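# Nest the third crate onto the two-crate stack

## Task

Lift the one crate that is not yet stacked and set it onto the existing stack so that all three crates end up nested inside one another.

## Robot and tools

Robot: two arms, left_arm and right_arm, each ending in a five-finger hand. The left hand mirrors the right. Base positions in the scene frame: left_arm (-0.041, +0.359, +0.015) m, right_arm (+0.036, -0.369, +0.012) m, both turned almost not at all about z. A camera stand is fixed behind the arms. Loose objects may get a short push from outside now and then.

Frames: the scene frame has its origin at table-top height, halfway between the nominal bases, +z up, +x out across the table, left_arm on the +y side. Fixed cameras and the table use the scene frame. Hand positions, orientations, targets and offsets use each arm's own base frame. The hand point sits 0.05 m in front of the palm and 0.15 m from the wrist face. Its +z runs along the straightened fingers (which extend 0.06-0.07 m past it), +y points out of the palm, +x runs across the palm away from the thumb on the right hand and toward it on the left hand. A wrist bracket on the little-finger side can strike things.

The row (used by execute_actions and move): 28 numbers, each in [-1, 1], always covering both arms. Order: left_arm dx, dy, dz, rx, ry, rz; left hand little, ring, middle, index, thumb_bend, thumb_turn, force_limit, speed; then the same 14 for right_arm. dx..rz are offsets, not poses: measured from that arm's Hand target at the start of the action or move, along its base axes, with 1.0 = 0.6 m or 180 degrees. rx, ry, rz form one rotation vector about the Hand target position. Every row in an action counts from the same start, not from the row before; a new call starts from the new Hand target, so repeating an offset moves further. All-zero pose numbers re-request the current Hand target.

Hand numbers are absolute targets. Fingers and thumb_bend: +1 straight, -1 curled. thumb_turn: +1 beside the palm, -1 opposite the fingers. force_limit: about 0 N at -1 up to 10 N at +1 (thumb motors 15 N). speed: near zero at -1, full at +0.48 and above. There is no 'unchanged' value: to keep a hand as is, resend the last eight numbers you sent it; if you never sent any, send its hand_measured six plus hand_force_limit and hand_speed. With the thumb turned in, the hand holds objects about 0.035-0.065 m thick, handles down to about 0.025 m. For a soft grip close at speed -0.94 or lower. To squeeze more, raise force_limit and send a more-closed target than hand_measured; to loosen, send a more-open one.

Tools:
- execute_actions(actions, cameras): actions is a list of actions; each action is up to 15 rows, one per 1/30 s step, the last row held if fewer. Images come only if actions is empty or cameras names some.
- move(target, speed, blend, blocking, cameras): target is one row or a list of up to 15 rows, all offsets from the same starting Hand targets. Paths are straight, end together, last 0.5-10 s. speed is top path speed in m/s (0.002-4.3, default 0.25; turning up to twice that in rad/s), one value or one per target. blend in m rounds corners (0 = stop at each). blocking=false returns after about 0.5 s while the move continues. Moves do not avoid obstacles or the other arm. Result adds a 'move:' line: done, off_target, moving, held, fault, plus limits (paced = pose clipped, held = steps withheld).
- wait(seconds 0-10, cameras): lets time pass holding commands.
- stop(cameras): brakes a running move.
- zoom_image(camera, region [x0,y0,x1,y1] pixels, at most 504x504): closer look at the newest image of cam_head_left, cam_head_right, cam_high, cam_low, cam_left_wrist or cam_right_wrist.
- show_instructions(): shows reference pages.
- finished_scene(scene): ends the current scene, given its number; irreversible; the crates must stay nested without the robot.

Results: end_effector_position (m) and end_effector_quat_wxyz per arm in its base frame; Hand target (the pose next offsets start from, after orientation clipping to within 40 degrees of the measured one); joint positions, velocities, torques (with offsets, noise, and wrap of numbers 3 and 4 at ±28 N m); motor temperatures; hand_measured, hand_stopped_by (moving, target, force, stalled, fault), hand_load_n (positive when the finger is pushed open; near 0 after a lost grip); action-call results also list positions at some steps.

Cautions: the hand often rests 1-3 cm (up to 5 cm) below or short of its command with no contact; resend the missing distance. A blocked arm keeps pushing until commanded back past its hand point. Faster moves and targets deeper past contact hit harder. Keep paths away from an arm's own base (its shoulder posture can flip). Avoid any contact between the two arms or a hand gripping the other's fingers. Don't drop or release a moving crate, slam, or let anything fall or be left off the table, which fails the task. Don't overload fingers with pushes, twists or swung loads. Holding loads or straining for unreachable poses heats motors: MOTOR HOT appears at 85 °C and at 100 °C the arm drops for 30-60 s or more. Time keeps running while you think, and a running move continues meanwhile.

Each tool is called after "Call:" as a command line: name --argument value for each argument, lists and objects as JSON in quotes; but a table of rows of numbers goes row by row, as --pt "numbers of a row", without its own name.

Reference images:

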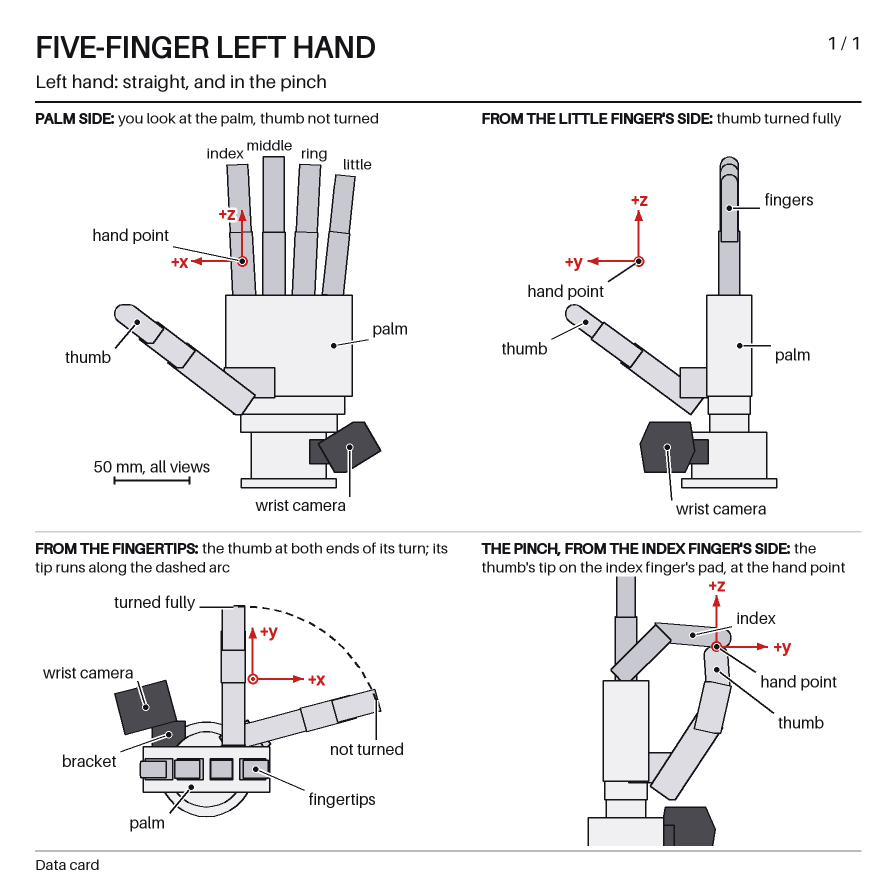

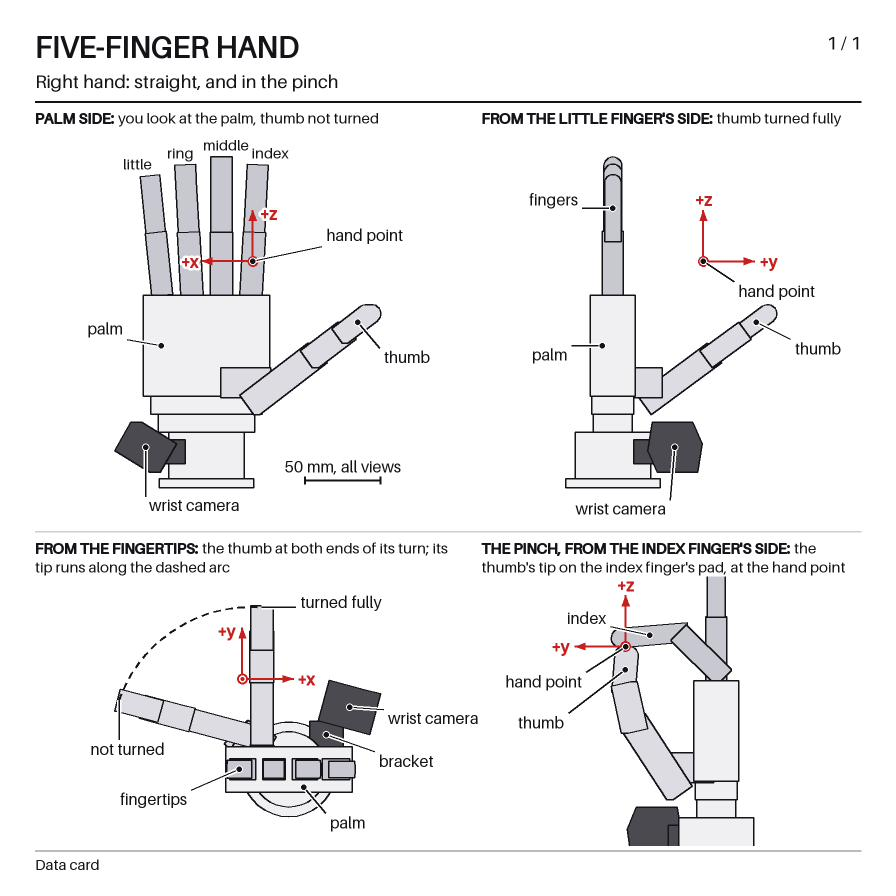

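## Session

Call:
execute_actions --actions '[]'

Scene clock: 0.00 s.
left_arm: end_effector_position=(+0.6349, -0.1554, +0.1250) hand_measured=(+1.000, +1.000, +1.000, +1.000, +1.000, +1.000) hand_load_n=(+0.0, +0.0, +0.0, +0.0, +0.0, +0.0) hand_stopped_by=(target, target, target, target, target, target) hand_force_limit=0.00 hand_speed=-0.80 end_effector_quat_wxyz=(-0.018, +0.368, +0.922, +0.116) | right_arm: end_effector_position=(+0.2856, +0.3617, +0.1673) hand_measured=(+1.000, +1.000, +1.000, +1.000, +1.000, +1.000) hand_load_n=(+0.0, +0.0, +0.0, +0.0, +0.0, +0.0) hand_stopped_by=(target, target, target, target, target, target) hand_force_limit=0.00 hand_speed=-0.80 end_effector_quat_wxyz=(-0.517, +0.724, -0.362, -0.278)
Joint positions: left_arm=[-0.408 2.144 2.039 -1.51 -0.231 1.917] | right_arm=[0.472 1.441 0.785 0.002 -1.034 0.375]
Joint velocities: within noise
Joint torques (N m): no reading
Motor temperatures (°C): left_arm=[26 24 27 23 22 23] | right_arm=[27 27 29 24 22 25]
Heat: left arm: hottest elbow 27 °C; right arm: hottest elbow 29 °C.
Hand target: left_arm +0.6404, -0.1579, +0.1301; -0.010, +0.367, +0.923, +0.116 | right_arm +0.2930, +0.3656, +0.1793; -0.528, +0.724, -0.352, -0.270
camera_calibration:
cam_left_wrist: T_world_to_cam=[[-0.841988, -0.524222, -0.127464, 0.462085], [-0.488533, 0.640624, 0.592399, 0.341138], [-0.228892, 0.561063, -0.795498, 0.446511], [0, 0, 0, 1]] pos_world=[0.65793, -0.226827, 0.212008]
cam_right_wrist: T_world_to_cam=[[-0.633625, -0.288115, -0.71799, 0.399527], [-0.640696, -0.324755, 0.695731, 0.184909], [-0.433622, 0.900846, 0.0211785, -0.0923969], [0, 0, 0, 1]] pos_world=[0.331555, 0.258395, 0.160166]

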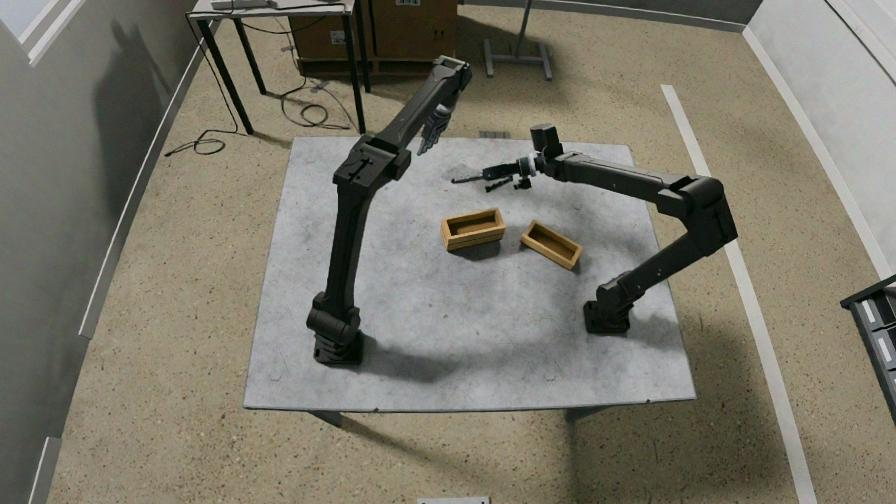

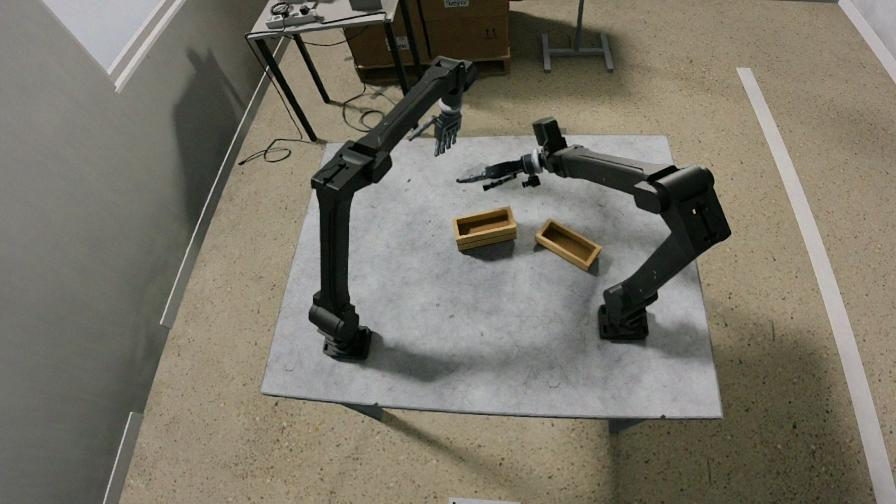

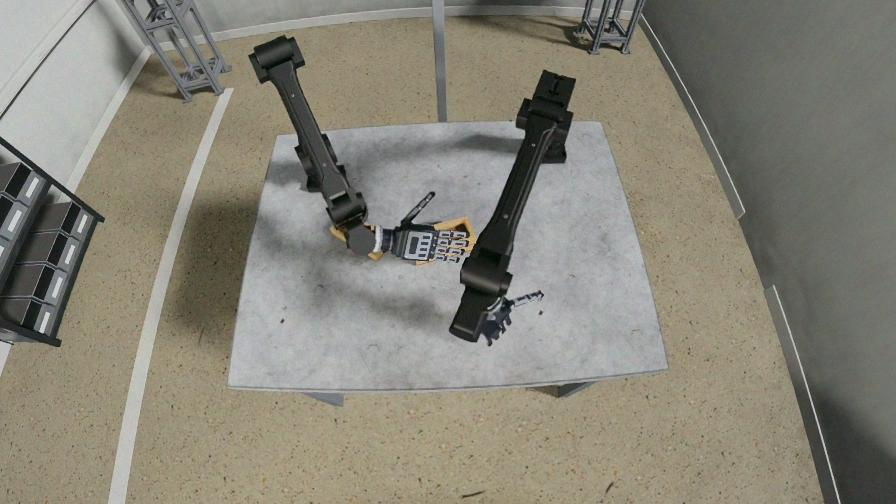

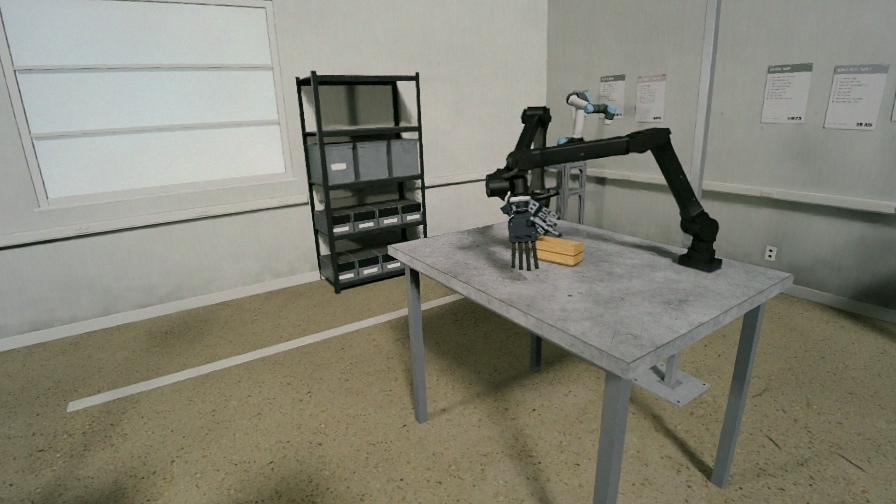

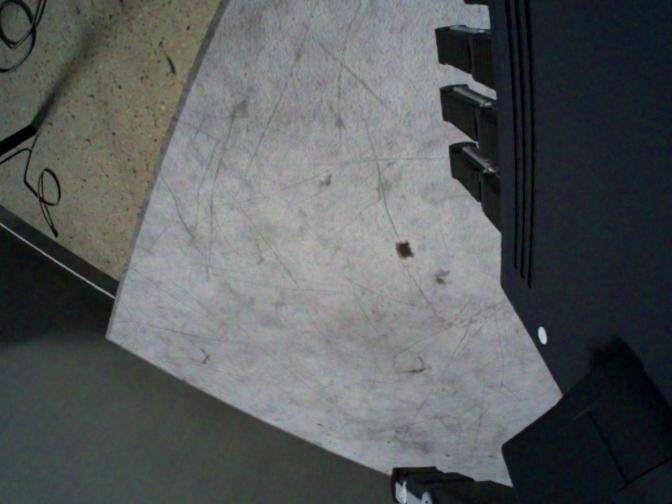

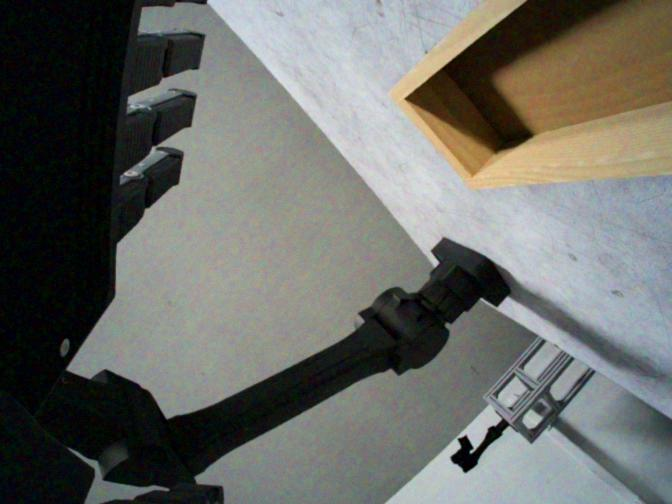

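Call:
zoom_image --camera "cam_head_left" --region '[430, 190, 600, 290]'

Call:
zoom_image --camera "cam_head_right" --region '[440, 190, 610, 290]'

Call:
zoom_image --camera "cam_low" --region '[500, 200, 600, 280]'

Call:
zoom_image --camera "cam_head_left" --region '[435, 200, 515, 260]'

Call:
zoom_image --camera "cam_head_right" --region '[445, 200, 525, 260]'

Call:
zoom_image --camera "cam_high" --region '[320, 180, 500, 290]'

Scaled by 2.965.

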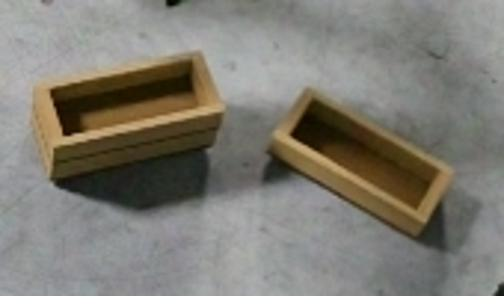

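Scaled by 2.965.

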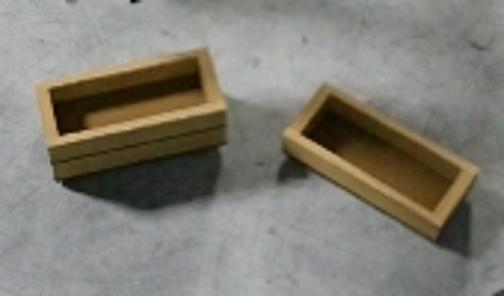

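Scaled by 5.040.

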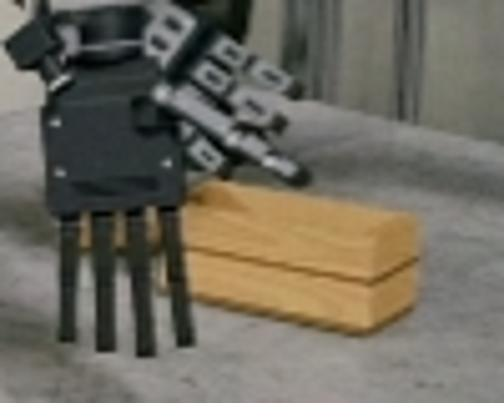

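Scaled by 6.300.

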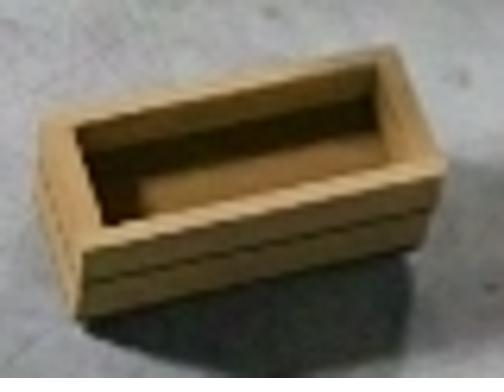

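Scaled by 6.300.

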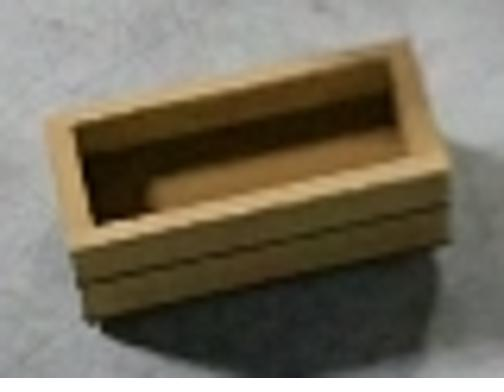

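Scaled by 2.800.

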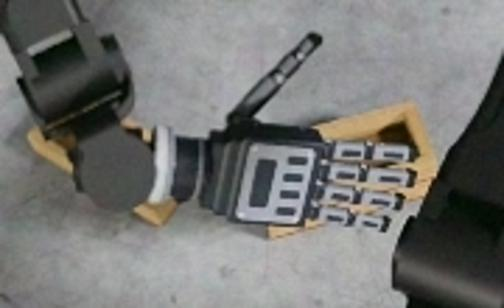

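Call:
move --pt "0 0 0.25 0 0 0 1 1 1 1 1 1 0 -0.8 0 0 0.14 0 0 0 1 1 1 1 1 -1 -0.6 -0.2" --pt "-0.3182 0.2302 0.3765 -0.0814 0.0095 0.7034 1 1 1 1 1 1 0 -0.8 -0.1033 -0.346 -0.0188 -0.3164 -0.0239 -0.494 1 1 1 1 1 -1 -0.6 -0.2" --speed '[0.3,0.4]' --blend '[0.05,0]' --cameras '["all"]'

Scene clock: 10.97 s.
left_arm: end_effector_position=(+0.4567, -0.0214, +0.3518) hand_measured=(+1.000, +1.000, +1.000, +1.000, +1.000, +1.000) hand_load_n=(+0.0, +0.0, +0.0, +0.0, +0.0, +0.0) hand_stopped_by=(target, target, target, target, target, target) hand_force_limit=0.00 hand_speed=-0.80 end_effector_quat_wxyz=(+0.008, -0.655, +0.743, -0.134) | right_arm: end_effector_position=(+0.2249, +0.1427, +0.1496) hand_measured=(+1.000, +1.000, +1.000, +1.000, +1.000, -1.000) hand_load_n=(+0.0, +0.0, +0.0, +0.0, +0.0, +0.0) hand_stopped_by=(target, target, target, target, target, target) hand_force_limit=-0.60 hand_speed=-0.20 end_effector_quat_wxyz=(+0.181, -0.443, +0.795, -0.373)
Joint positions: left_arm=[0.082 1.616 1.919 -1.696 0.205 0.19] | right_arm=[0.979 0.918 0.72 -1.395 0.855 1.543]
Joint torques (N m): left_arm=[1.55 -17.67 7.5 0.32 0.29 0.01] | right_arm=[2.32 0.73 11.99 -0.29 0.79 0.17]
Heat: left arm: hottest elbow 29 °C; right arm: hottest elbow 30 °C.
Hand target: left_arm +0.4496, -0.0198, +0.3561; -0.080, -0.657, +0.747, -0.057 | right_arm +0.2310, +0.1579, +0.1679; +0.200, -0.437, +0.797, -0.365
Off the commanded pose: left_arm 0.008 m, 14 deg | right_arm 0.025 m, 2 deg.
joint sent to its limit (left arm) — joint 4 (wrist pitch), lower limit. The joint targets are off in orientation, not in position.
move: off_target (left_arm, right_arm)
camera_calibration:
cam_left_wrist: T_world_to_cam=[[0.899855, -0.333602, 0.281019, -0.523757], [-0.435319, -0.727537, 0.530271, 0.00206884], [0.027552, -0.5995, -0.799901, 0.370598], [0, 0, 0, 1]] pos_world=[0.461995, 0.0489522, 0.44253]
cam_right_wrist: T_world_to_cam=[[-0.70859, 0.117041, -0.695846, 0.240985], [0.0241851, 0.989597, 0.141821, -0.167056], [0.705206, 0.0836642, -0.704049, 0.0479509], [0, 0, 0, 1]] pos_world=[0.140984, 0.133101, 0.22514]

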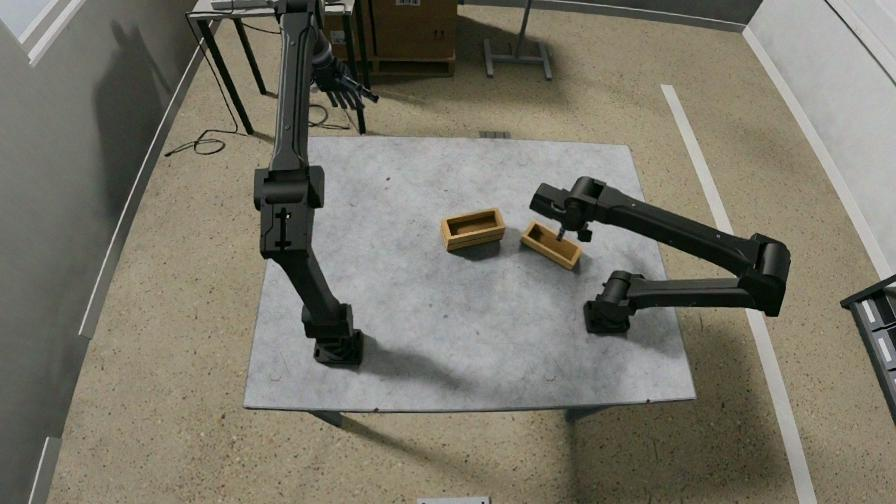

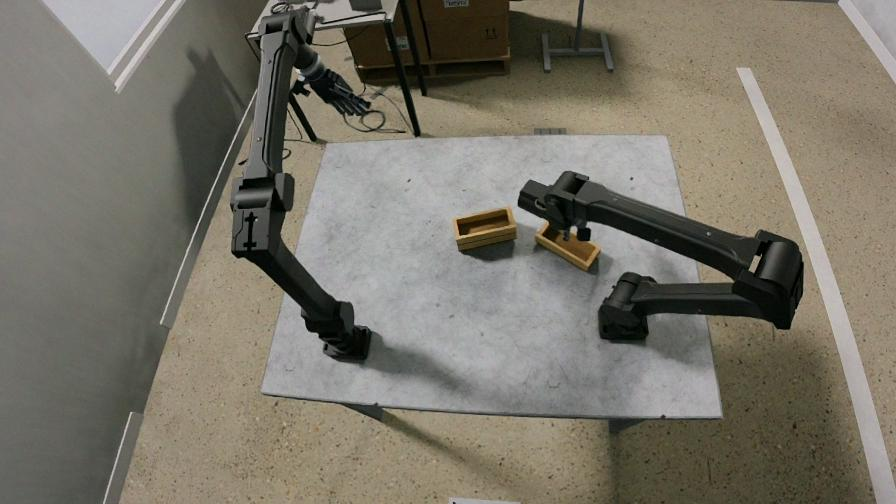

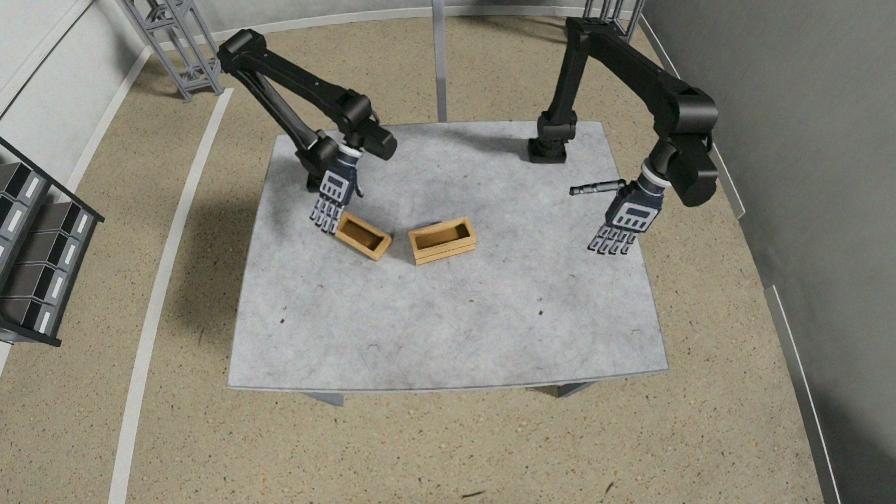

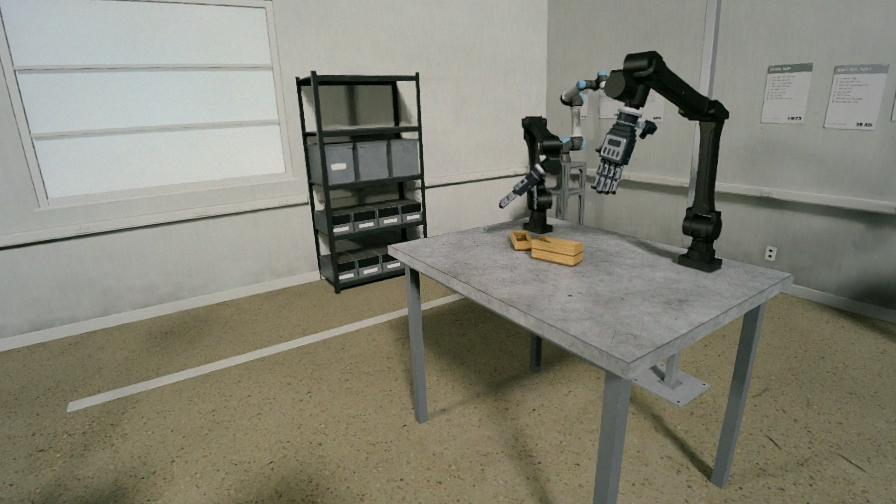

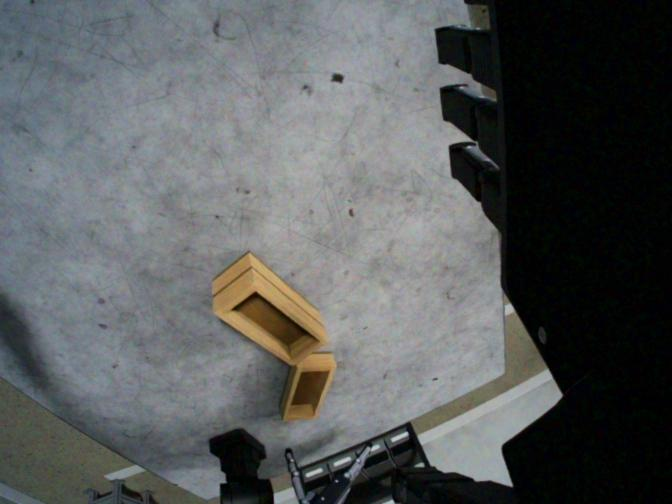

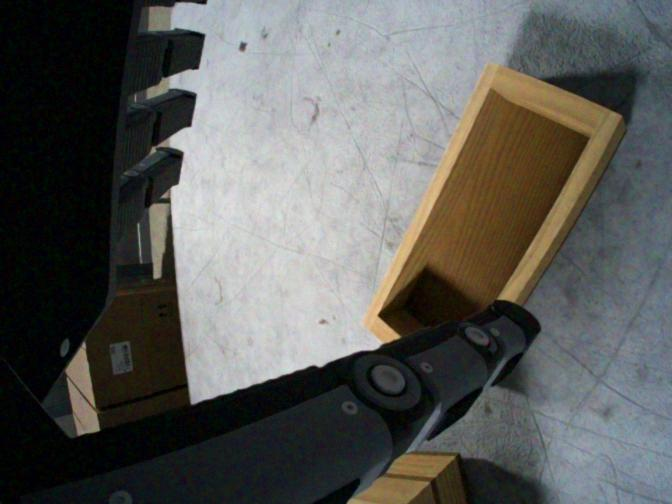

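Call:
zoom_image --camera "cam_high" --region '[320, 200, 400, 270]'

Call:
zoom_image --camera "cam_high" --region '[400, 205, 480, 275]'

Call:
zoom_image --camera "cam_head_left" --region '[510, 210, 590, 280]'

Call:
zoom_image --camera "cam_head_right" --region '[525, 205, 610, 280]'

Call:
zoom_image --camera "cam_low" --region '[500, 215, 600, 280]'

Call:
zoom_image --camera "cam_left_wrist" --region '[200, 240, 350, 380]'

Scaled by 6.300.

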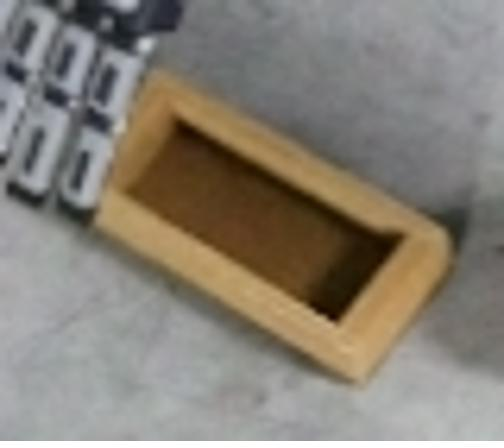

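Scaled by 6.300.

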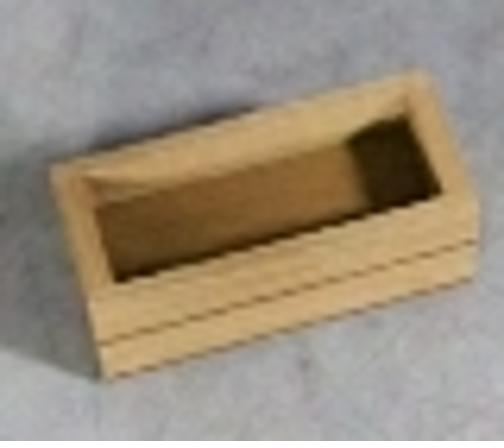

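Scaled by 6.300.

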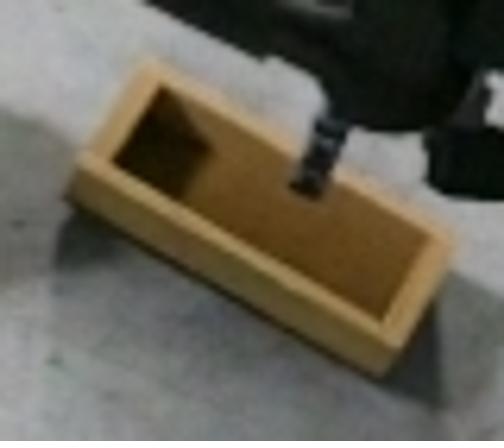

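Scaled by 5.929.

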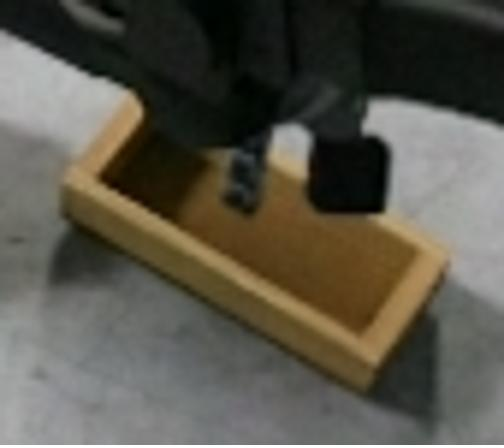

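Scaled by 5.040.

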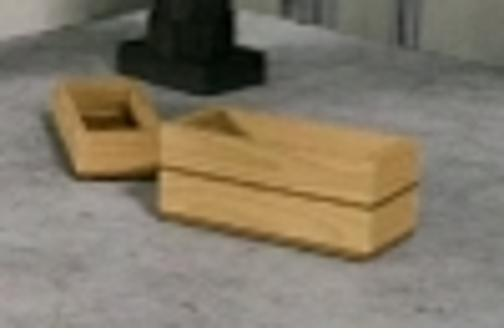

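Scaled by 3.360 from the camera's 672x504 image, which has a finer 960x720 frame.

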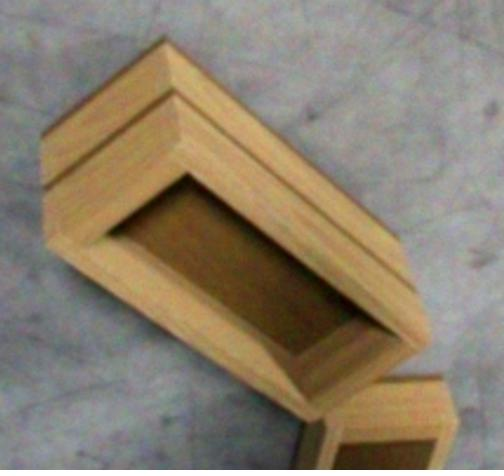

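Call:
move --target '[0,0,0,0,0,0,1,1,1,1,1,1,0,-0.8,0.0067,0.006,-0.0932,0.0079,-0.0054,-0.0139,0.84,0.84,0.84,0.84,1,-1,-0.6,-0.2]' --speed 0.12 --cameras '["cam_head_left","cam_head_right","cam_high","cam_right_wrist"]'

Call:
zoom_image --camera "cam_head_left" --region '[510, 200, 590, 280]'

Call:
zoom_image --camera "cam_head_right" --region '[525, 195, 610, 280]'

Call:
zoom_image --camera "cam_high" --region '[310, 180, 400, 270]'

Scene clock: 16.73 s.
left_arm: end_effector_position=(+0.4567, -0.0215, +0.3518) hand_measured=(+1.000, +1.000, +1.000, +1.000, +1.000, +1.000) hand_load_n=(+0.0, +0.0, +0.0, +0.0, +0.0, +0.0) hand_stopped_by=(target, target, target, target, target, target) hand_force_limit=0.00 hand_speed=-0.80 end_effector_quat_wxyz=(+0.008, -0.655, +0.743, -0.135) | right_arm: end_effector_position=(+0.2336, +0.1540, +0.1103) hand_measured=(+0.840, +0.840, +0.840, +0.840, +1.000, -1.000) hand_load_n=(+0.0, +0.0, +0.0, +0.0, +0.0, +0.0) hand_stopped_by=(target, target, target, target, target, target) hand_force_limit=-0.60 hand_speed=-0.20 end_effector_quat_wxyz=(+0.194, -0.416, +0.809, -0.367)
Joint positions: left_arm=[0.082 1.616 1.919 -1.696 0.206 0.19] | right_arm=[0.981 0.989 0.648 -1.254 0.856 1.613]
Joint torques (N m): left_arm=[1.61 -17.67 7.53 0.4 0.29 -0.03] | right_arm=[2.26 0.26 8.02 0.39 0.79 0.18]
Heat: left arm: hottest elbow 29 °C; right arm: hottest elbow 32 °C.
Hand target: left_arm +0.4496, -0.0198, +0.3561; -0.080, -0.657, +0.747, -0.057 | right_arm +0.2350, +0.1616, +0.1121; +0.204, -0.414, +0.809, -0.363
Off the commanded pose: left_arm 0.008 m, 14 deg | right_arm 0.008 m, 1 deg.
joint sent to its limit (left arm) — joint 4 (wrist pitch), lower limit. The joint targets are off in orientation, not in position.
move: off_target (left_arm)
camera_calibration:
cam_right_wrist: T_world_to_cam=[[-0.680993, 0.176026, -0.710818, 0.20458], [0.061686, 0.981019, 0.18384, -0.184978], [0.729687, 0.0813464, -0.678926, 0.00513445], [0, 0, 0, 1]] pos_world=[0.146981, 0.145038, 0.182911]
Images, in order (width x height): cam_head_left 896x504, cam_head_right 896x504, cam_high 896x504, cam_right_wrist 672x504.

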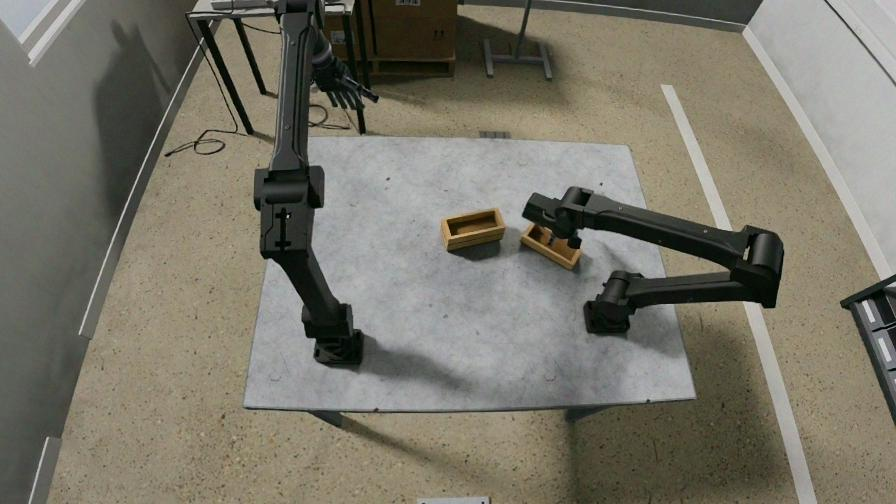

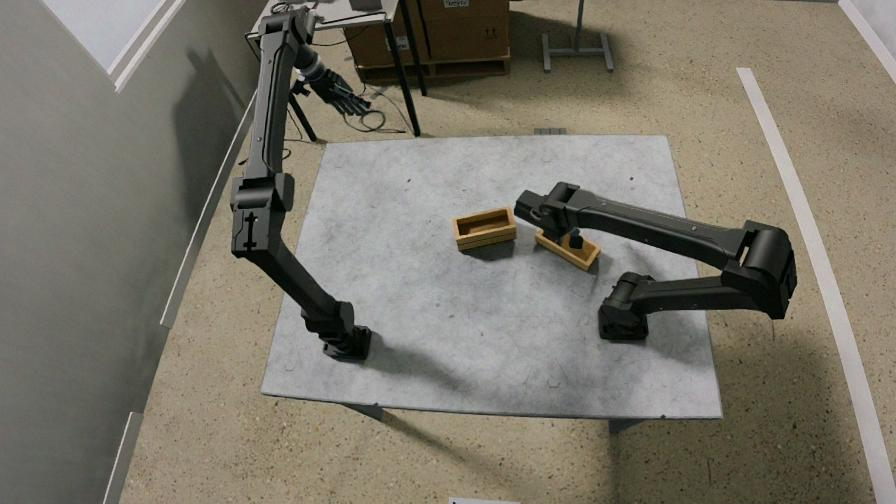

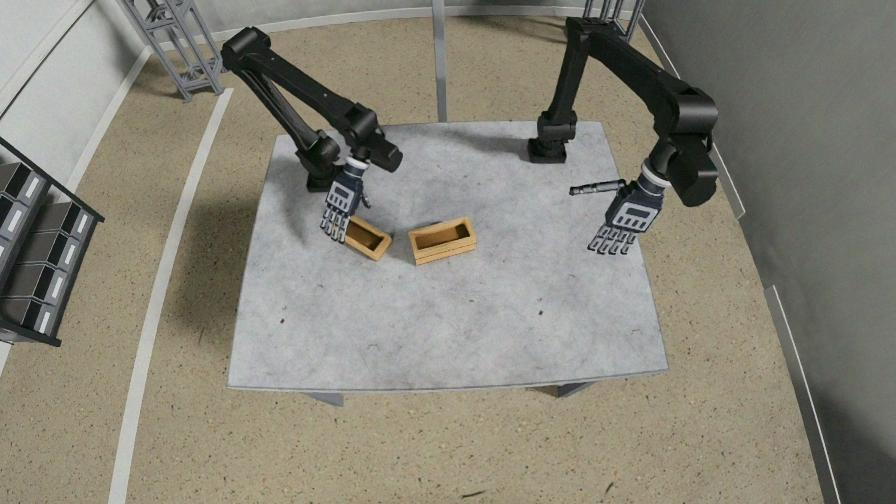

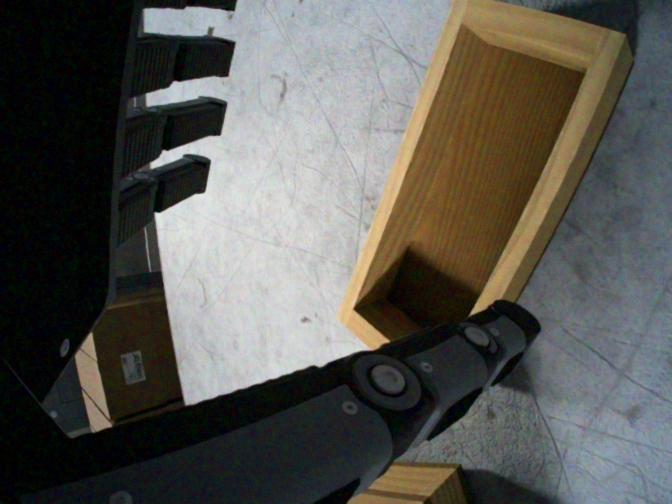

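Scaled by 6.300.

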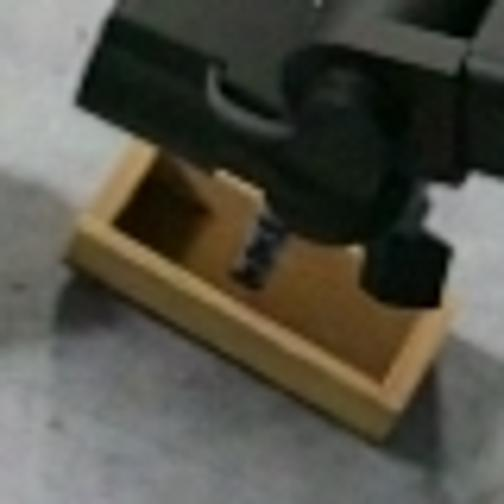

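Scaled by 5.929.

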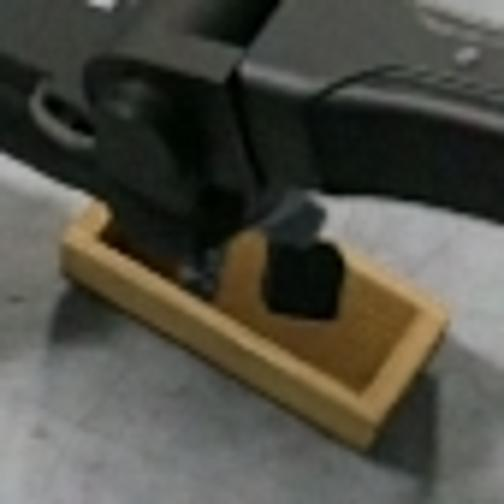

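Scaled by 5.600.

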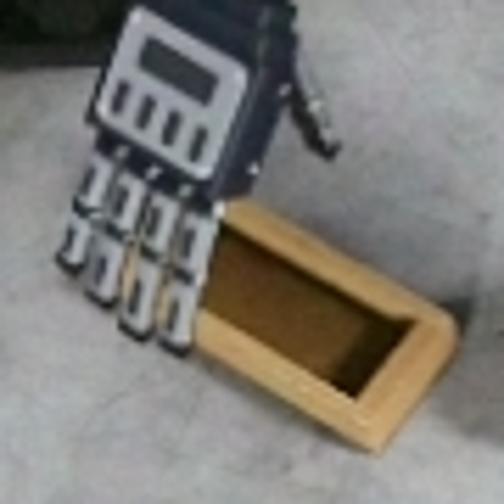

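Call:
move --pt "0 0 0 0 0 0 1 1 1 1 1 1 0 -0.8 -0.005 0.0018 -0.1193 -0.0057 0.004 0 0.84 0.84 0.84 0.84 1 -1 -0.6 -0.9" --pt "0 0 0 0 0 0 1 1 1 1 1 1 0 -0.8 -0.005 0.0018 -0.1193 -0.0057 0.004 0 0.6 0.6 0.15 0.15 0.5 -1 -0.6 -0.9" --pt "0 0 0 0 0 0 1 1 1 1 1 1 0 -0.8 -0.005 0.0018 -0.1193 -0.0057 0.004 0 0.1 0.1 0.15 0.15 0.5 -1 -0.8 -0.9" --speed 0.08 --cameras '["cam_head_left","cam_high","cam_right_wrist"]'

Scene clock: 24.47 s.
left_arm: end_effector_position=(+0.4567, -0.0215, +0.3518) hand_measured=(+1.000, +1.000, +1.000, +1.000, +1.000, +1.000) hand_load_n=(+0.0, +0.0, -0.5, +0.0, +0.0, -0.5) hand_stopped_by=(target, target, target, target, target, target) hand_force_limit=0.00 hand_speed=-0.80 end_effector_quat_wxyz=(+0.008, -0.655, +0.743, -0.135) | right_arm: end_effector_position=(+0.2316, +0.1555, +0.0399) hand_measured=(+0.340, +0.360, +0.358, +0.358, +0.760, -1.000) hand_load_n=(+1.5, +2.5, +1.0, +2.0, +7.5, +2.0) hand_stopped_by=(force, force, force, force, force, target) hand_force_limit=-0.80 hand_speed=-0.90 end_effector_quat_wxyz=(+0.187, -0.419, +0.807, -0.372)
Joint positions: left_arm=[0.082 1.616 1.919 -1.696 0.206 0.19] | right_arm=[0.993 1.127 0.529 -1.03 0.857 1.633]
Joint torques (N m): left_arm=[1.55 -17.79 7.46 0.25 0.31 -0.02] | right_arm=[2.2 -0.32 6.9 0.32 0.69 0.17]
Heat: left arm: hottest elbow 30 °C; right arm: hottest elbow 32 °C.
Hand target: left_arm +0.4496, -0.0198, +0.3561; -0.080, -0.657, +0.747, -0.057 | right_arm +0.2320, +0.1626, +0.0405; +0.196, -0.418, +0.807, -0.368
Off the commanded pose: left_arm 0.008 m, 14 deg | right_arm 0.007 m, 1 deg.
joint sent to its limit (left arm) — joint 4 (wrist pitch), lower limit. The joint targets are off in orientation, not in position.
move: off_target (left_arm)
camera_calibration:
cam_right_wrist: T_world_to_cam=[[-0.686961, 0.165334, -0.707636, 0.155893], [0.0644688, 0.983801, 0.167273, -0.173793], [0.723829, 0.0692898, -0.686492, -0.0378213], [0, 0, 0, 1]] pos_world=[0.145673, 0.147823, 0.113422]
Images, in order (width x height): cam_head_left 896x504, cam_high 896x504, cam_right_wrist 672x504.

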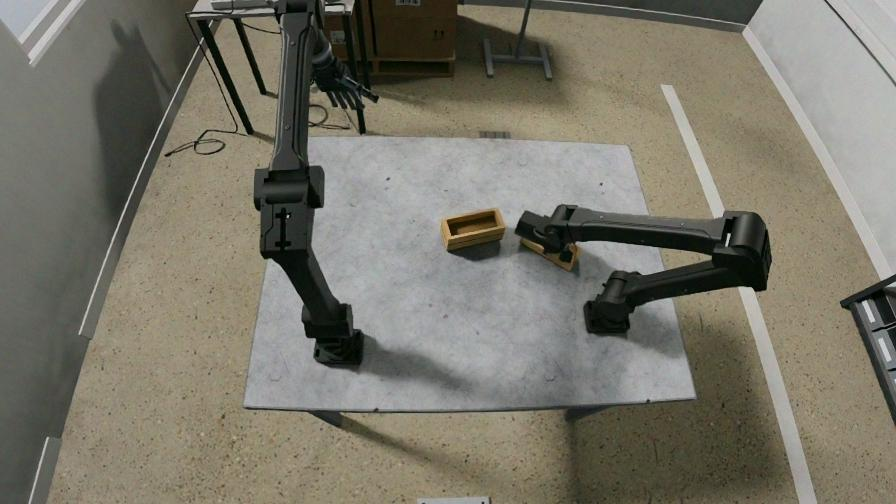

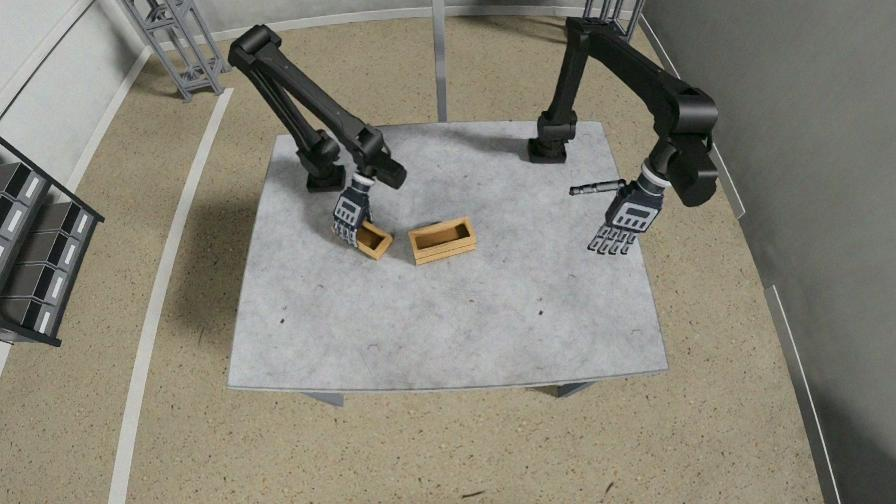

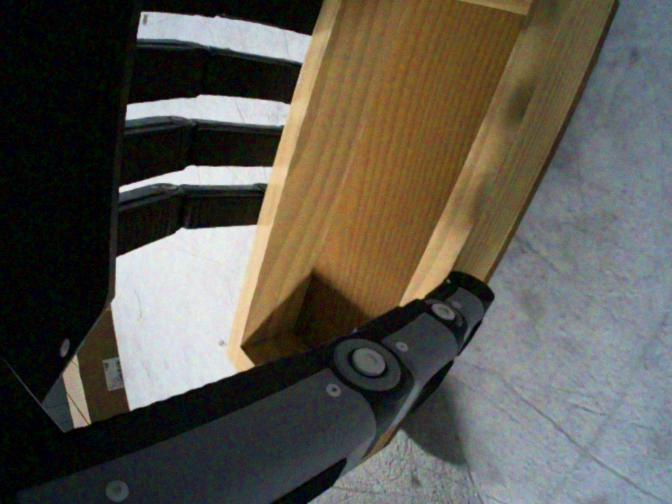

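Call:
zoom_image --camera "cam_right_wrist" --region '[210, 240, 350, 380]'

Call:
zoom_image --camera "cam_right_wrist" --region '[440, 0, 640, 150]'

Scaled by 3.600 from the camera's 672x504 image, which has a finer 960x720 frame.

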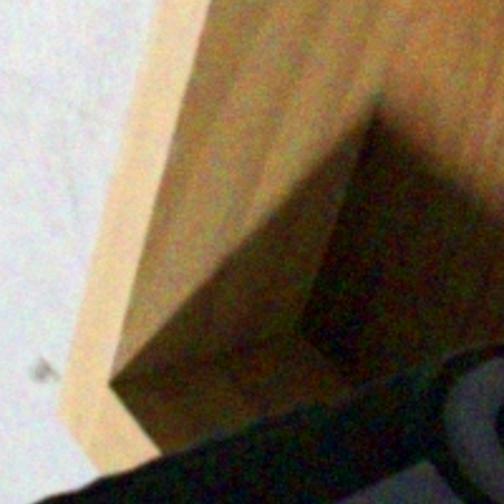

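Scaled by 2.520 from the camera's 672x504 image, which has a finer 960x720 frame.

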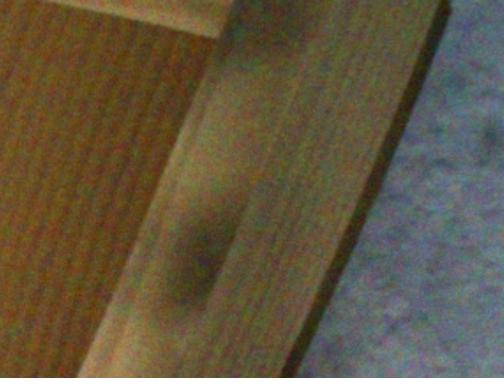

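Call:
zoom_image --camera "cam_head_left" --region '[505, 210, 585, 280]'

Call:
zoom_image --camera "cam_high" --region '[320, 180, 400, 270]'

Call:
wait --seconds 0 --cameras '["cam_low", "cam_head_right"]'

Call:
zoom_image --camera "cam_low" --region '[490, 210, 560, 260]'

Call:
zoom_image --camera "cam_head_right" --region '[520, 205, 610, 280]'

Scaled by 6.300.

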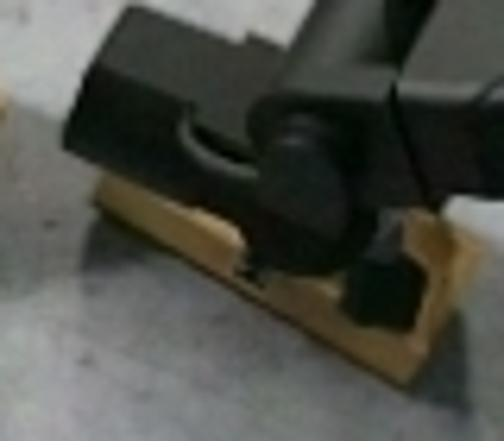

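Scaled by 5.600.

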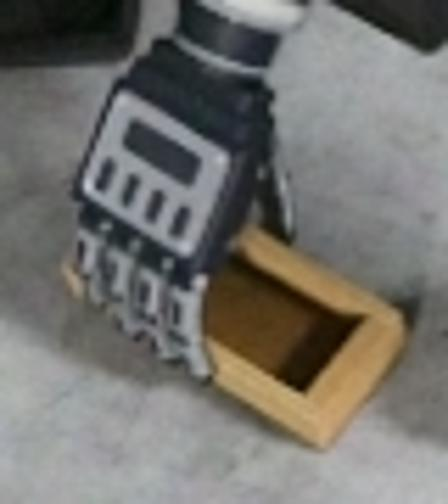

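Scene clock: 28.17 s.
left_arm: end_effector_position=(+0.4567, -0.0215, +0.3518) hand_measured=(+1.000, +1.000, +1.000, +1.000, +1.000, +1.000) hand_load_n=(+0.0, +0.0, +0.0, +0.0, +0.0, +0.0) hand_stopped_by=(target, target, target, target, target, target) hand_force_limit=0.00 hand_speed=-0.80 end_effector_quat_wxyz=(+0.008, -0.655, +0.743, -0.135) | right_arm: end_effector_position=(+0.2316, +0.1555, +0.0399) hand_measured=(+0.340, +0.360, +0.358, +0.358, +0.760, -1.000) hand_load_n=(+1.5, +2.5, +1.0, +2.0, +7.5, +2.0) hand_stopped_by=(force, force, force, force, force, target) hand_force_limit=-0.80 hand_speed=-0.90 end_effector_quat_wxyz=(+0.187, -0.419, +0.807, -0.372)
Joint positions: left_arm=[0.082 1.616 1.919 -1.696 0.206 0.19] | right_arm=[0.993 1.127 0.529 -1.03 0.857 1.633]
Joint torques (N m): left_arm=[1.79 -17.32 7.5 0.28 0.29 0] | right_arm=[2.26 -0.26 6.9 0.32 0.69 0.17]
Heat: left arm: hottest elbow 30 °C; right arm: hottest elbow 32 °C.
Hand target: left_arm +0.4496, -0.0198, +0.3561; -0.080, -0.657, +0.747, -0.057 | right_arm +0.2320, +0.1626, +0.0405; +0.196, -0.418, +0.807, -0.368
Off the commanded pose: left_arm 0.008 m, 14 deg | right_arm 0.007 m, 1 deg.
Images, in order (width x height): cam_head_right 896x504, cam_low 896x504.

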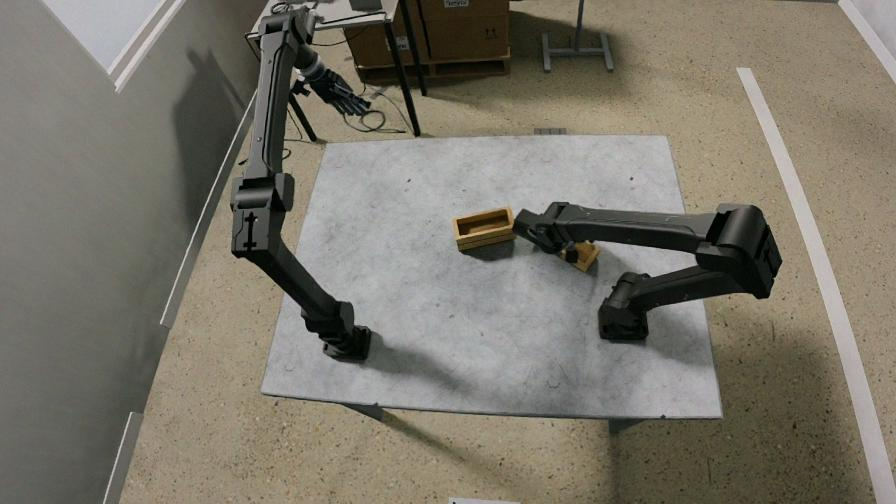

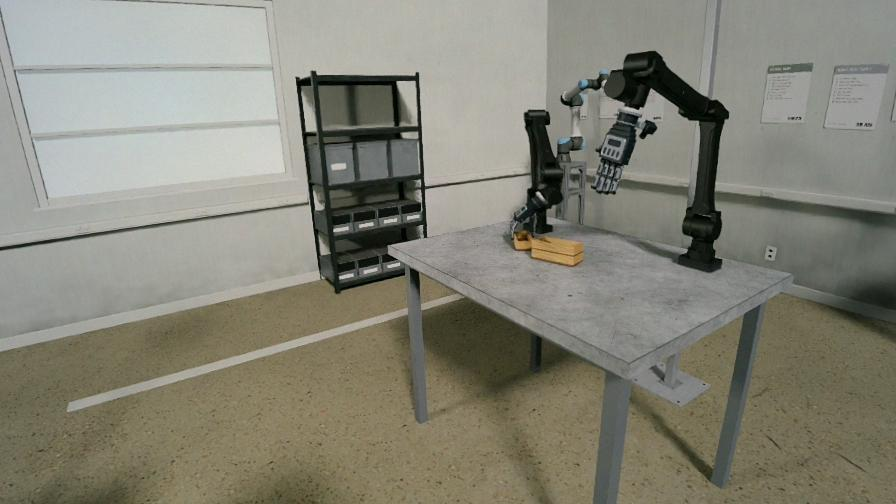

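Scaled by 7.200.

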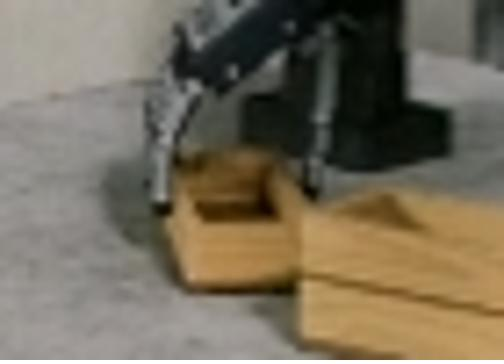

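Scaled by 5.600.

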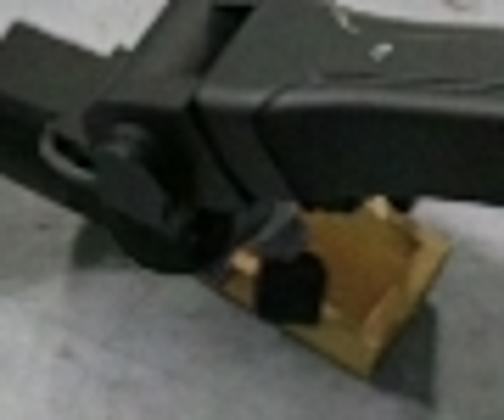

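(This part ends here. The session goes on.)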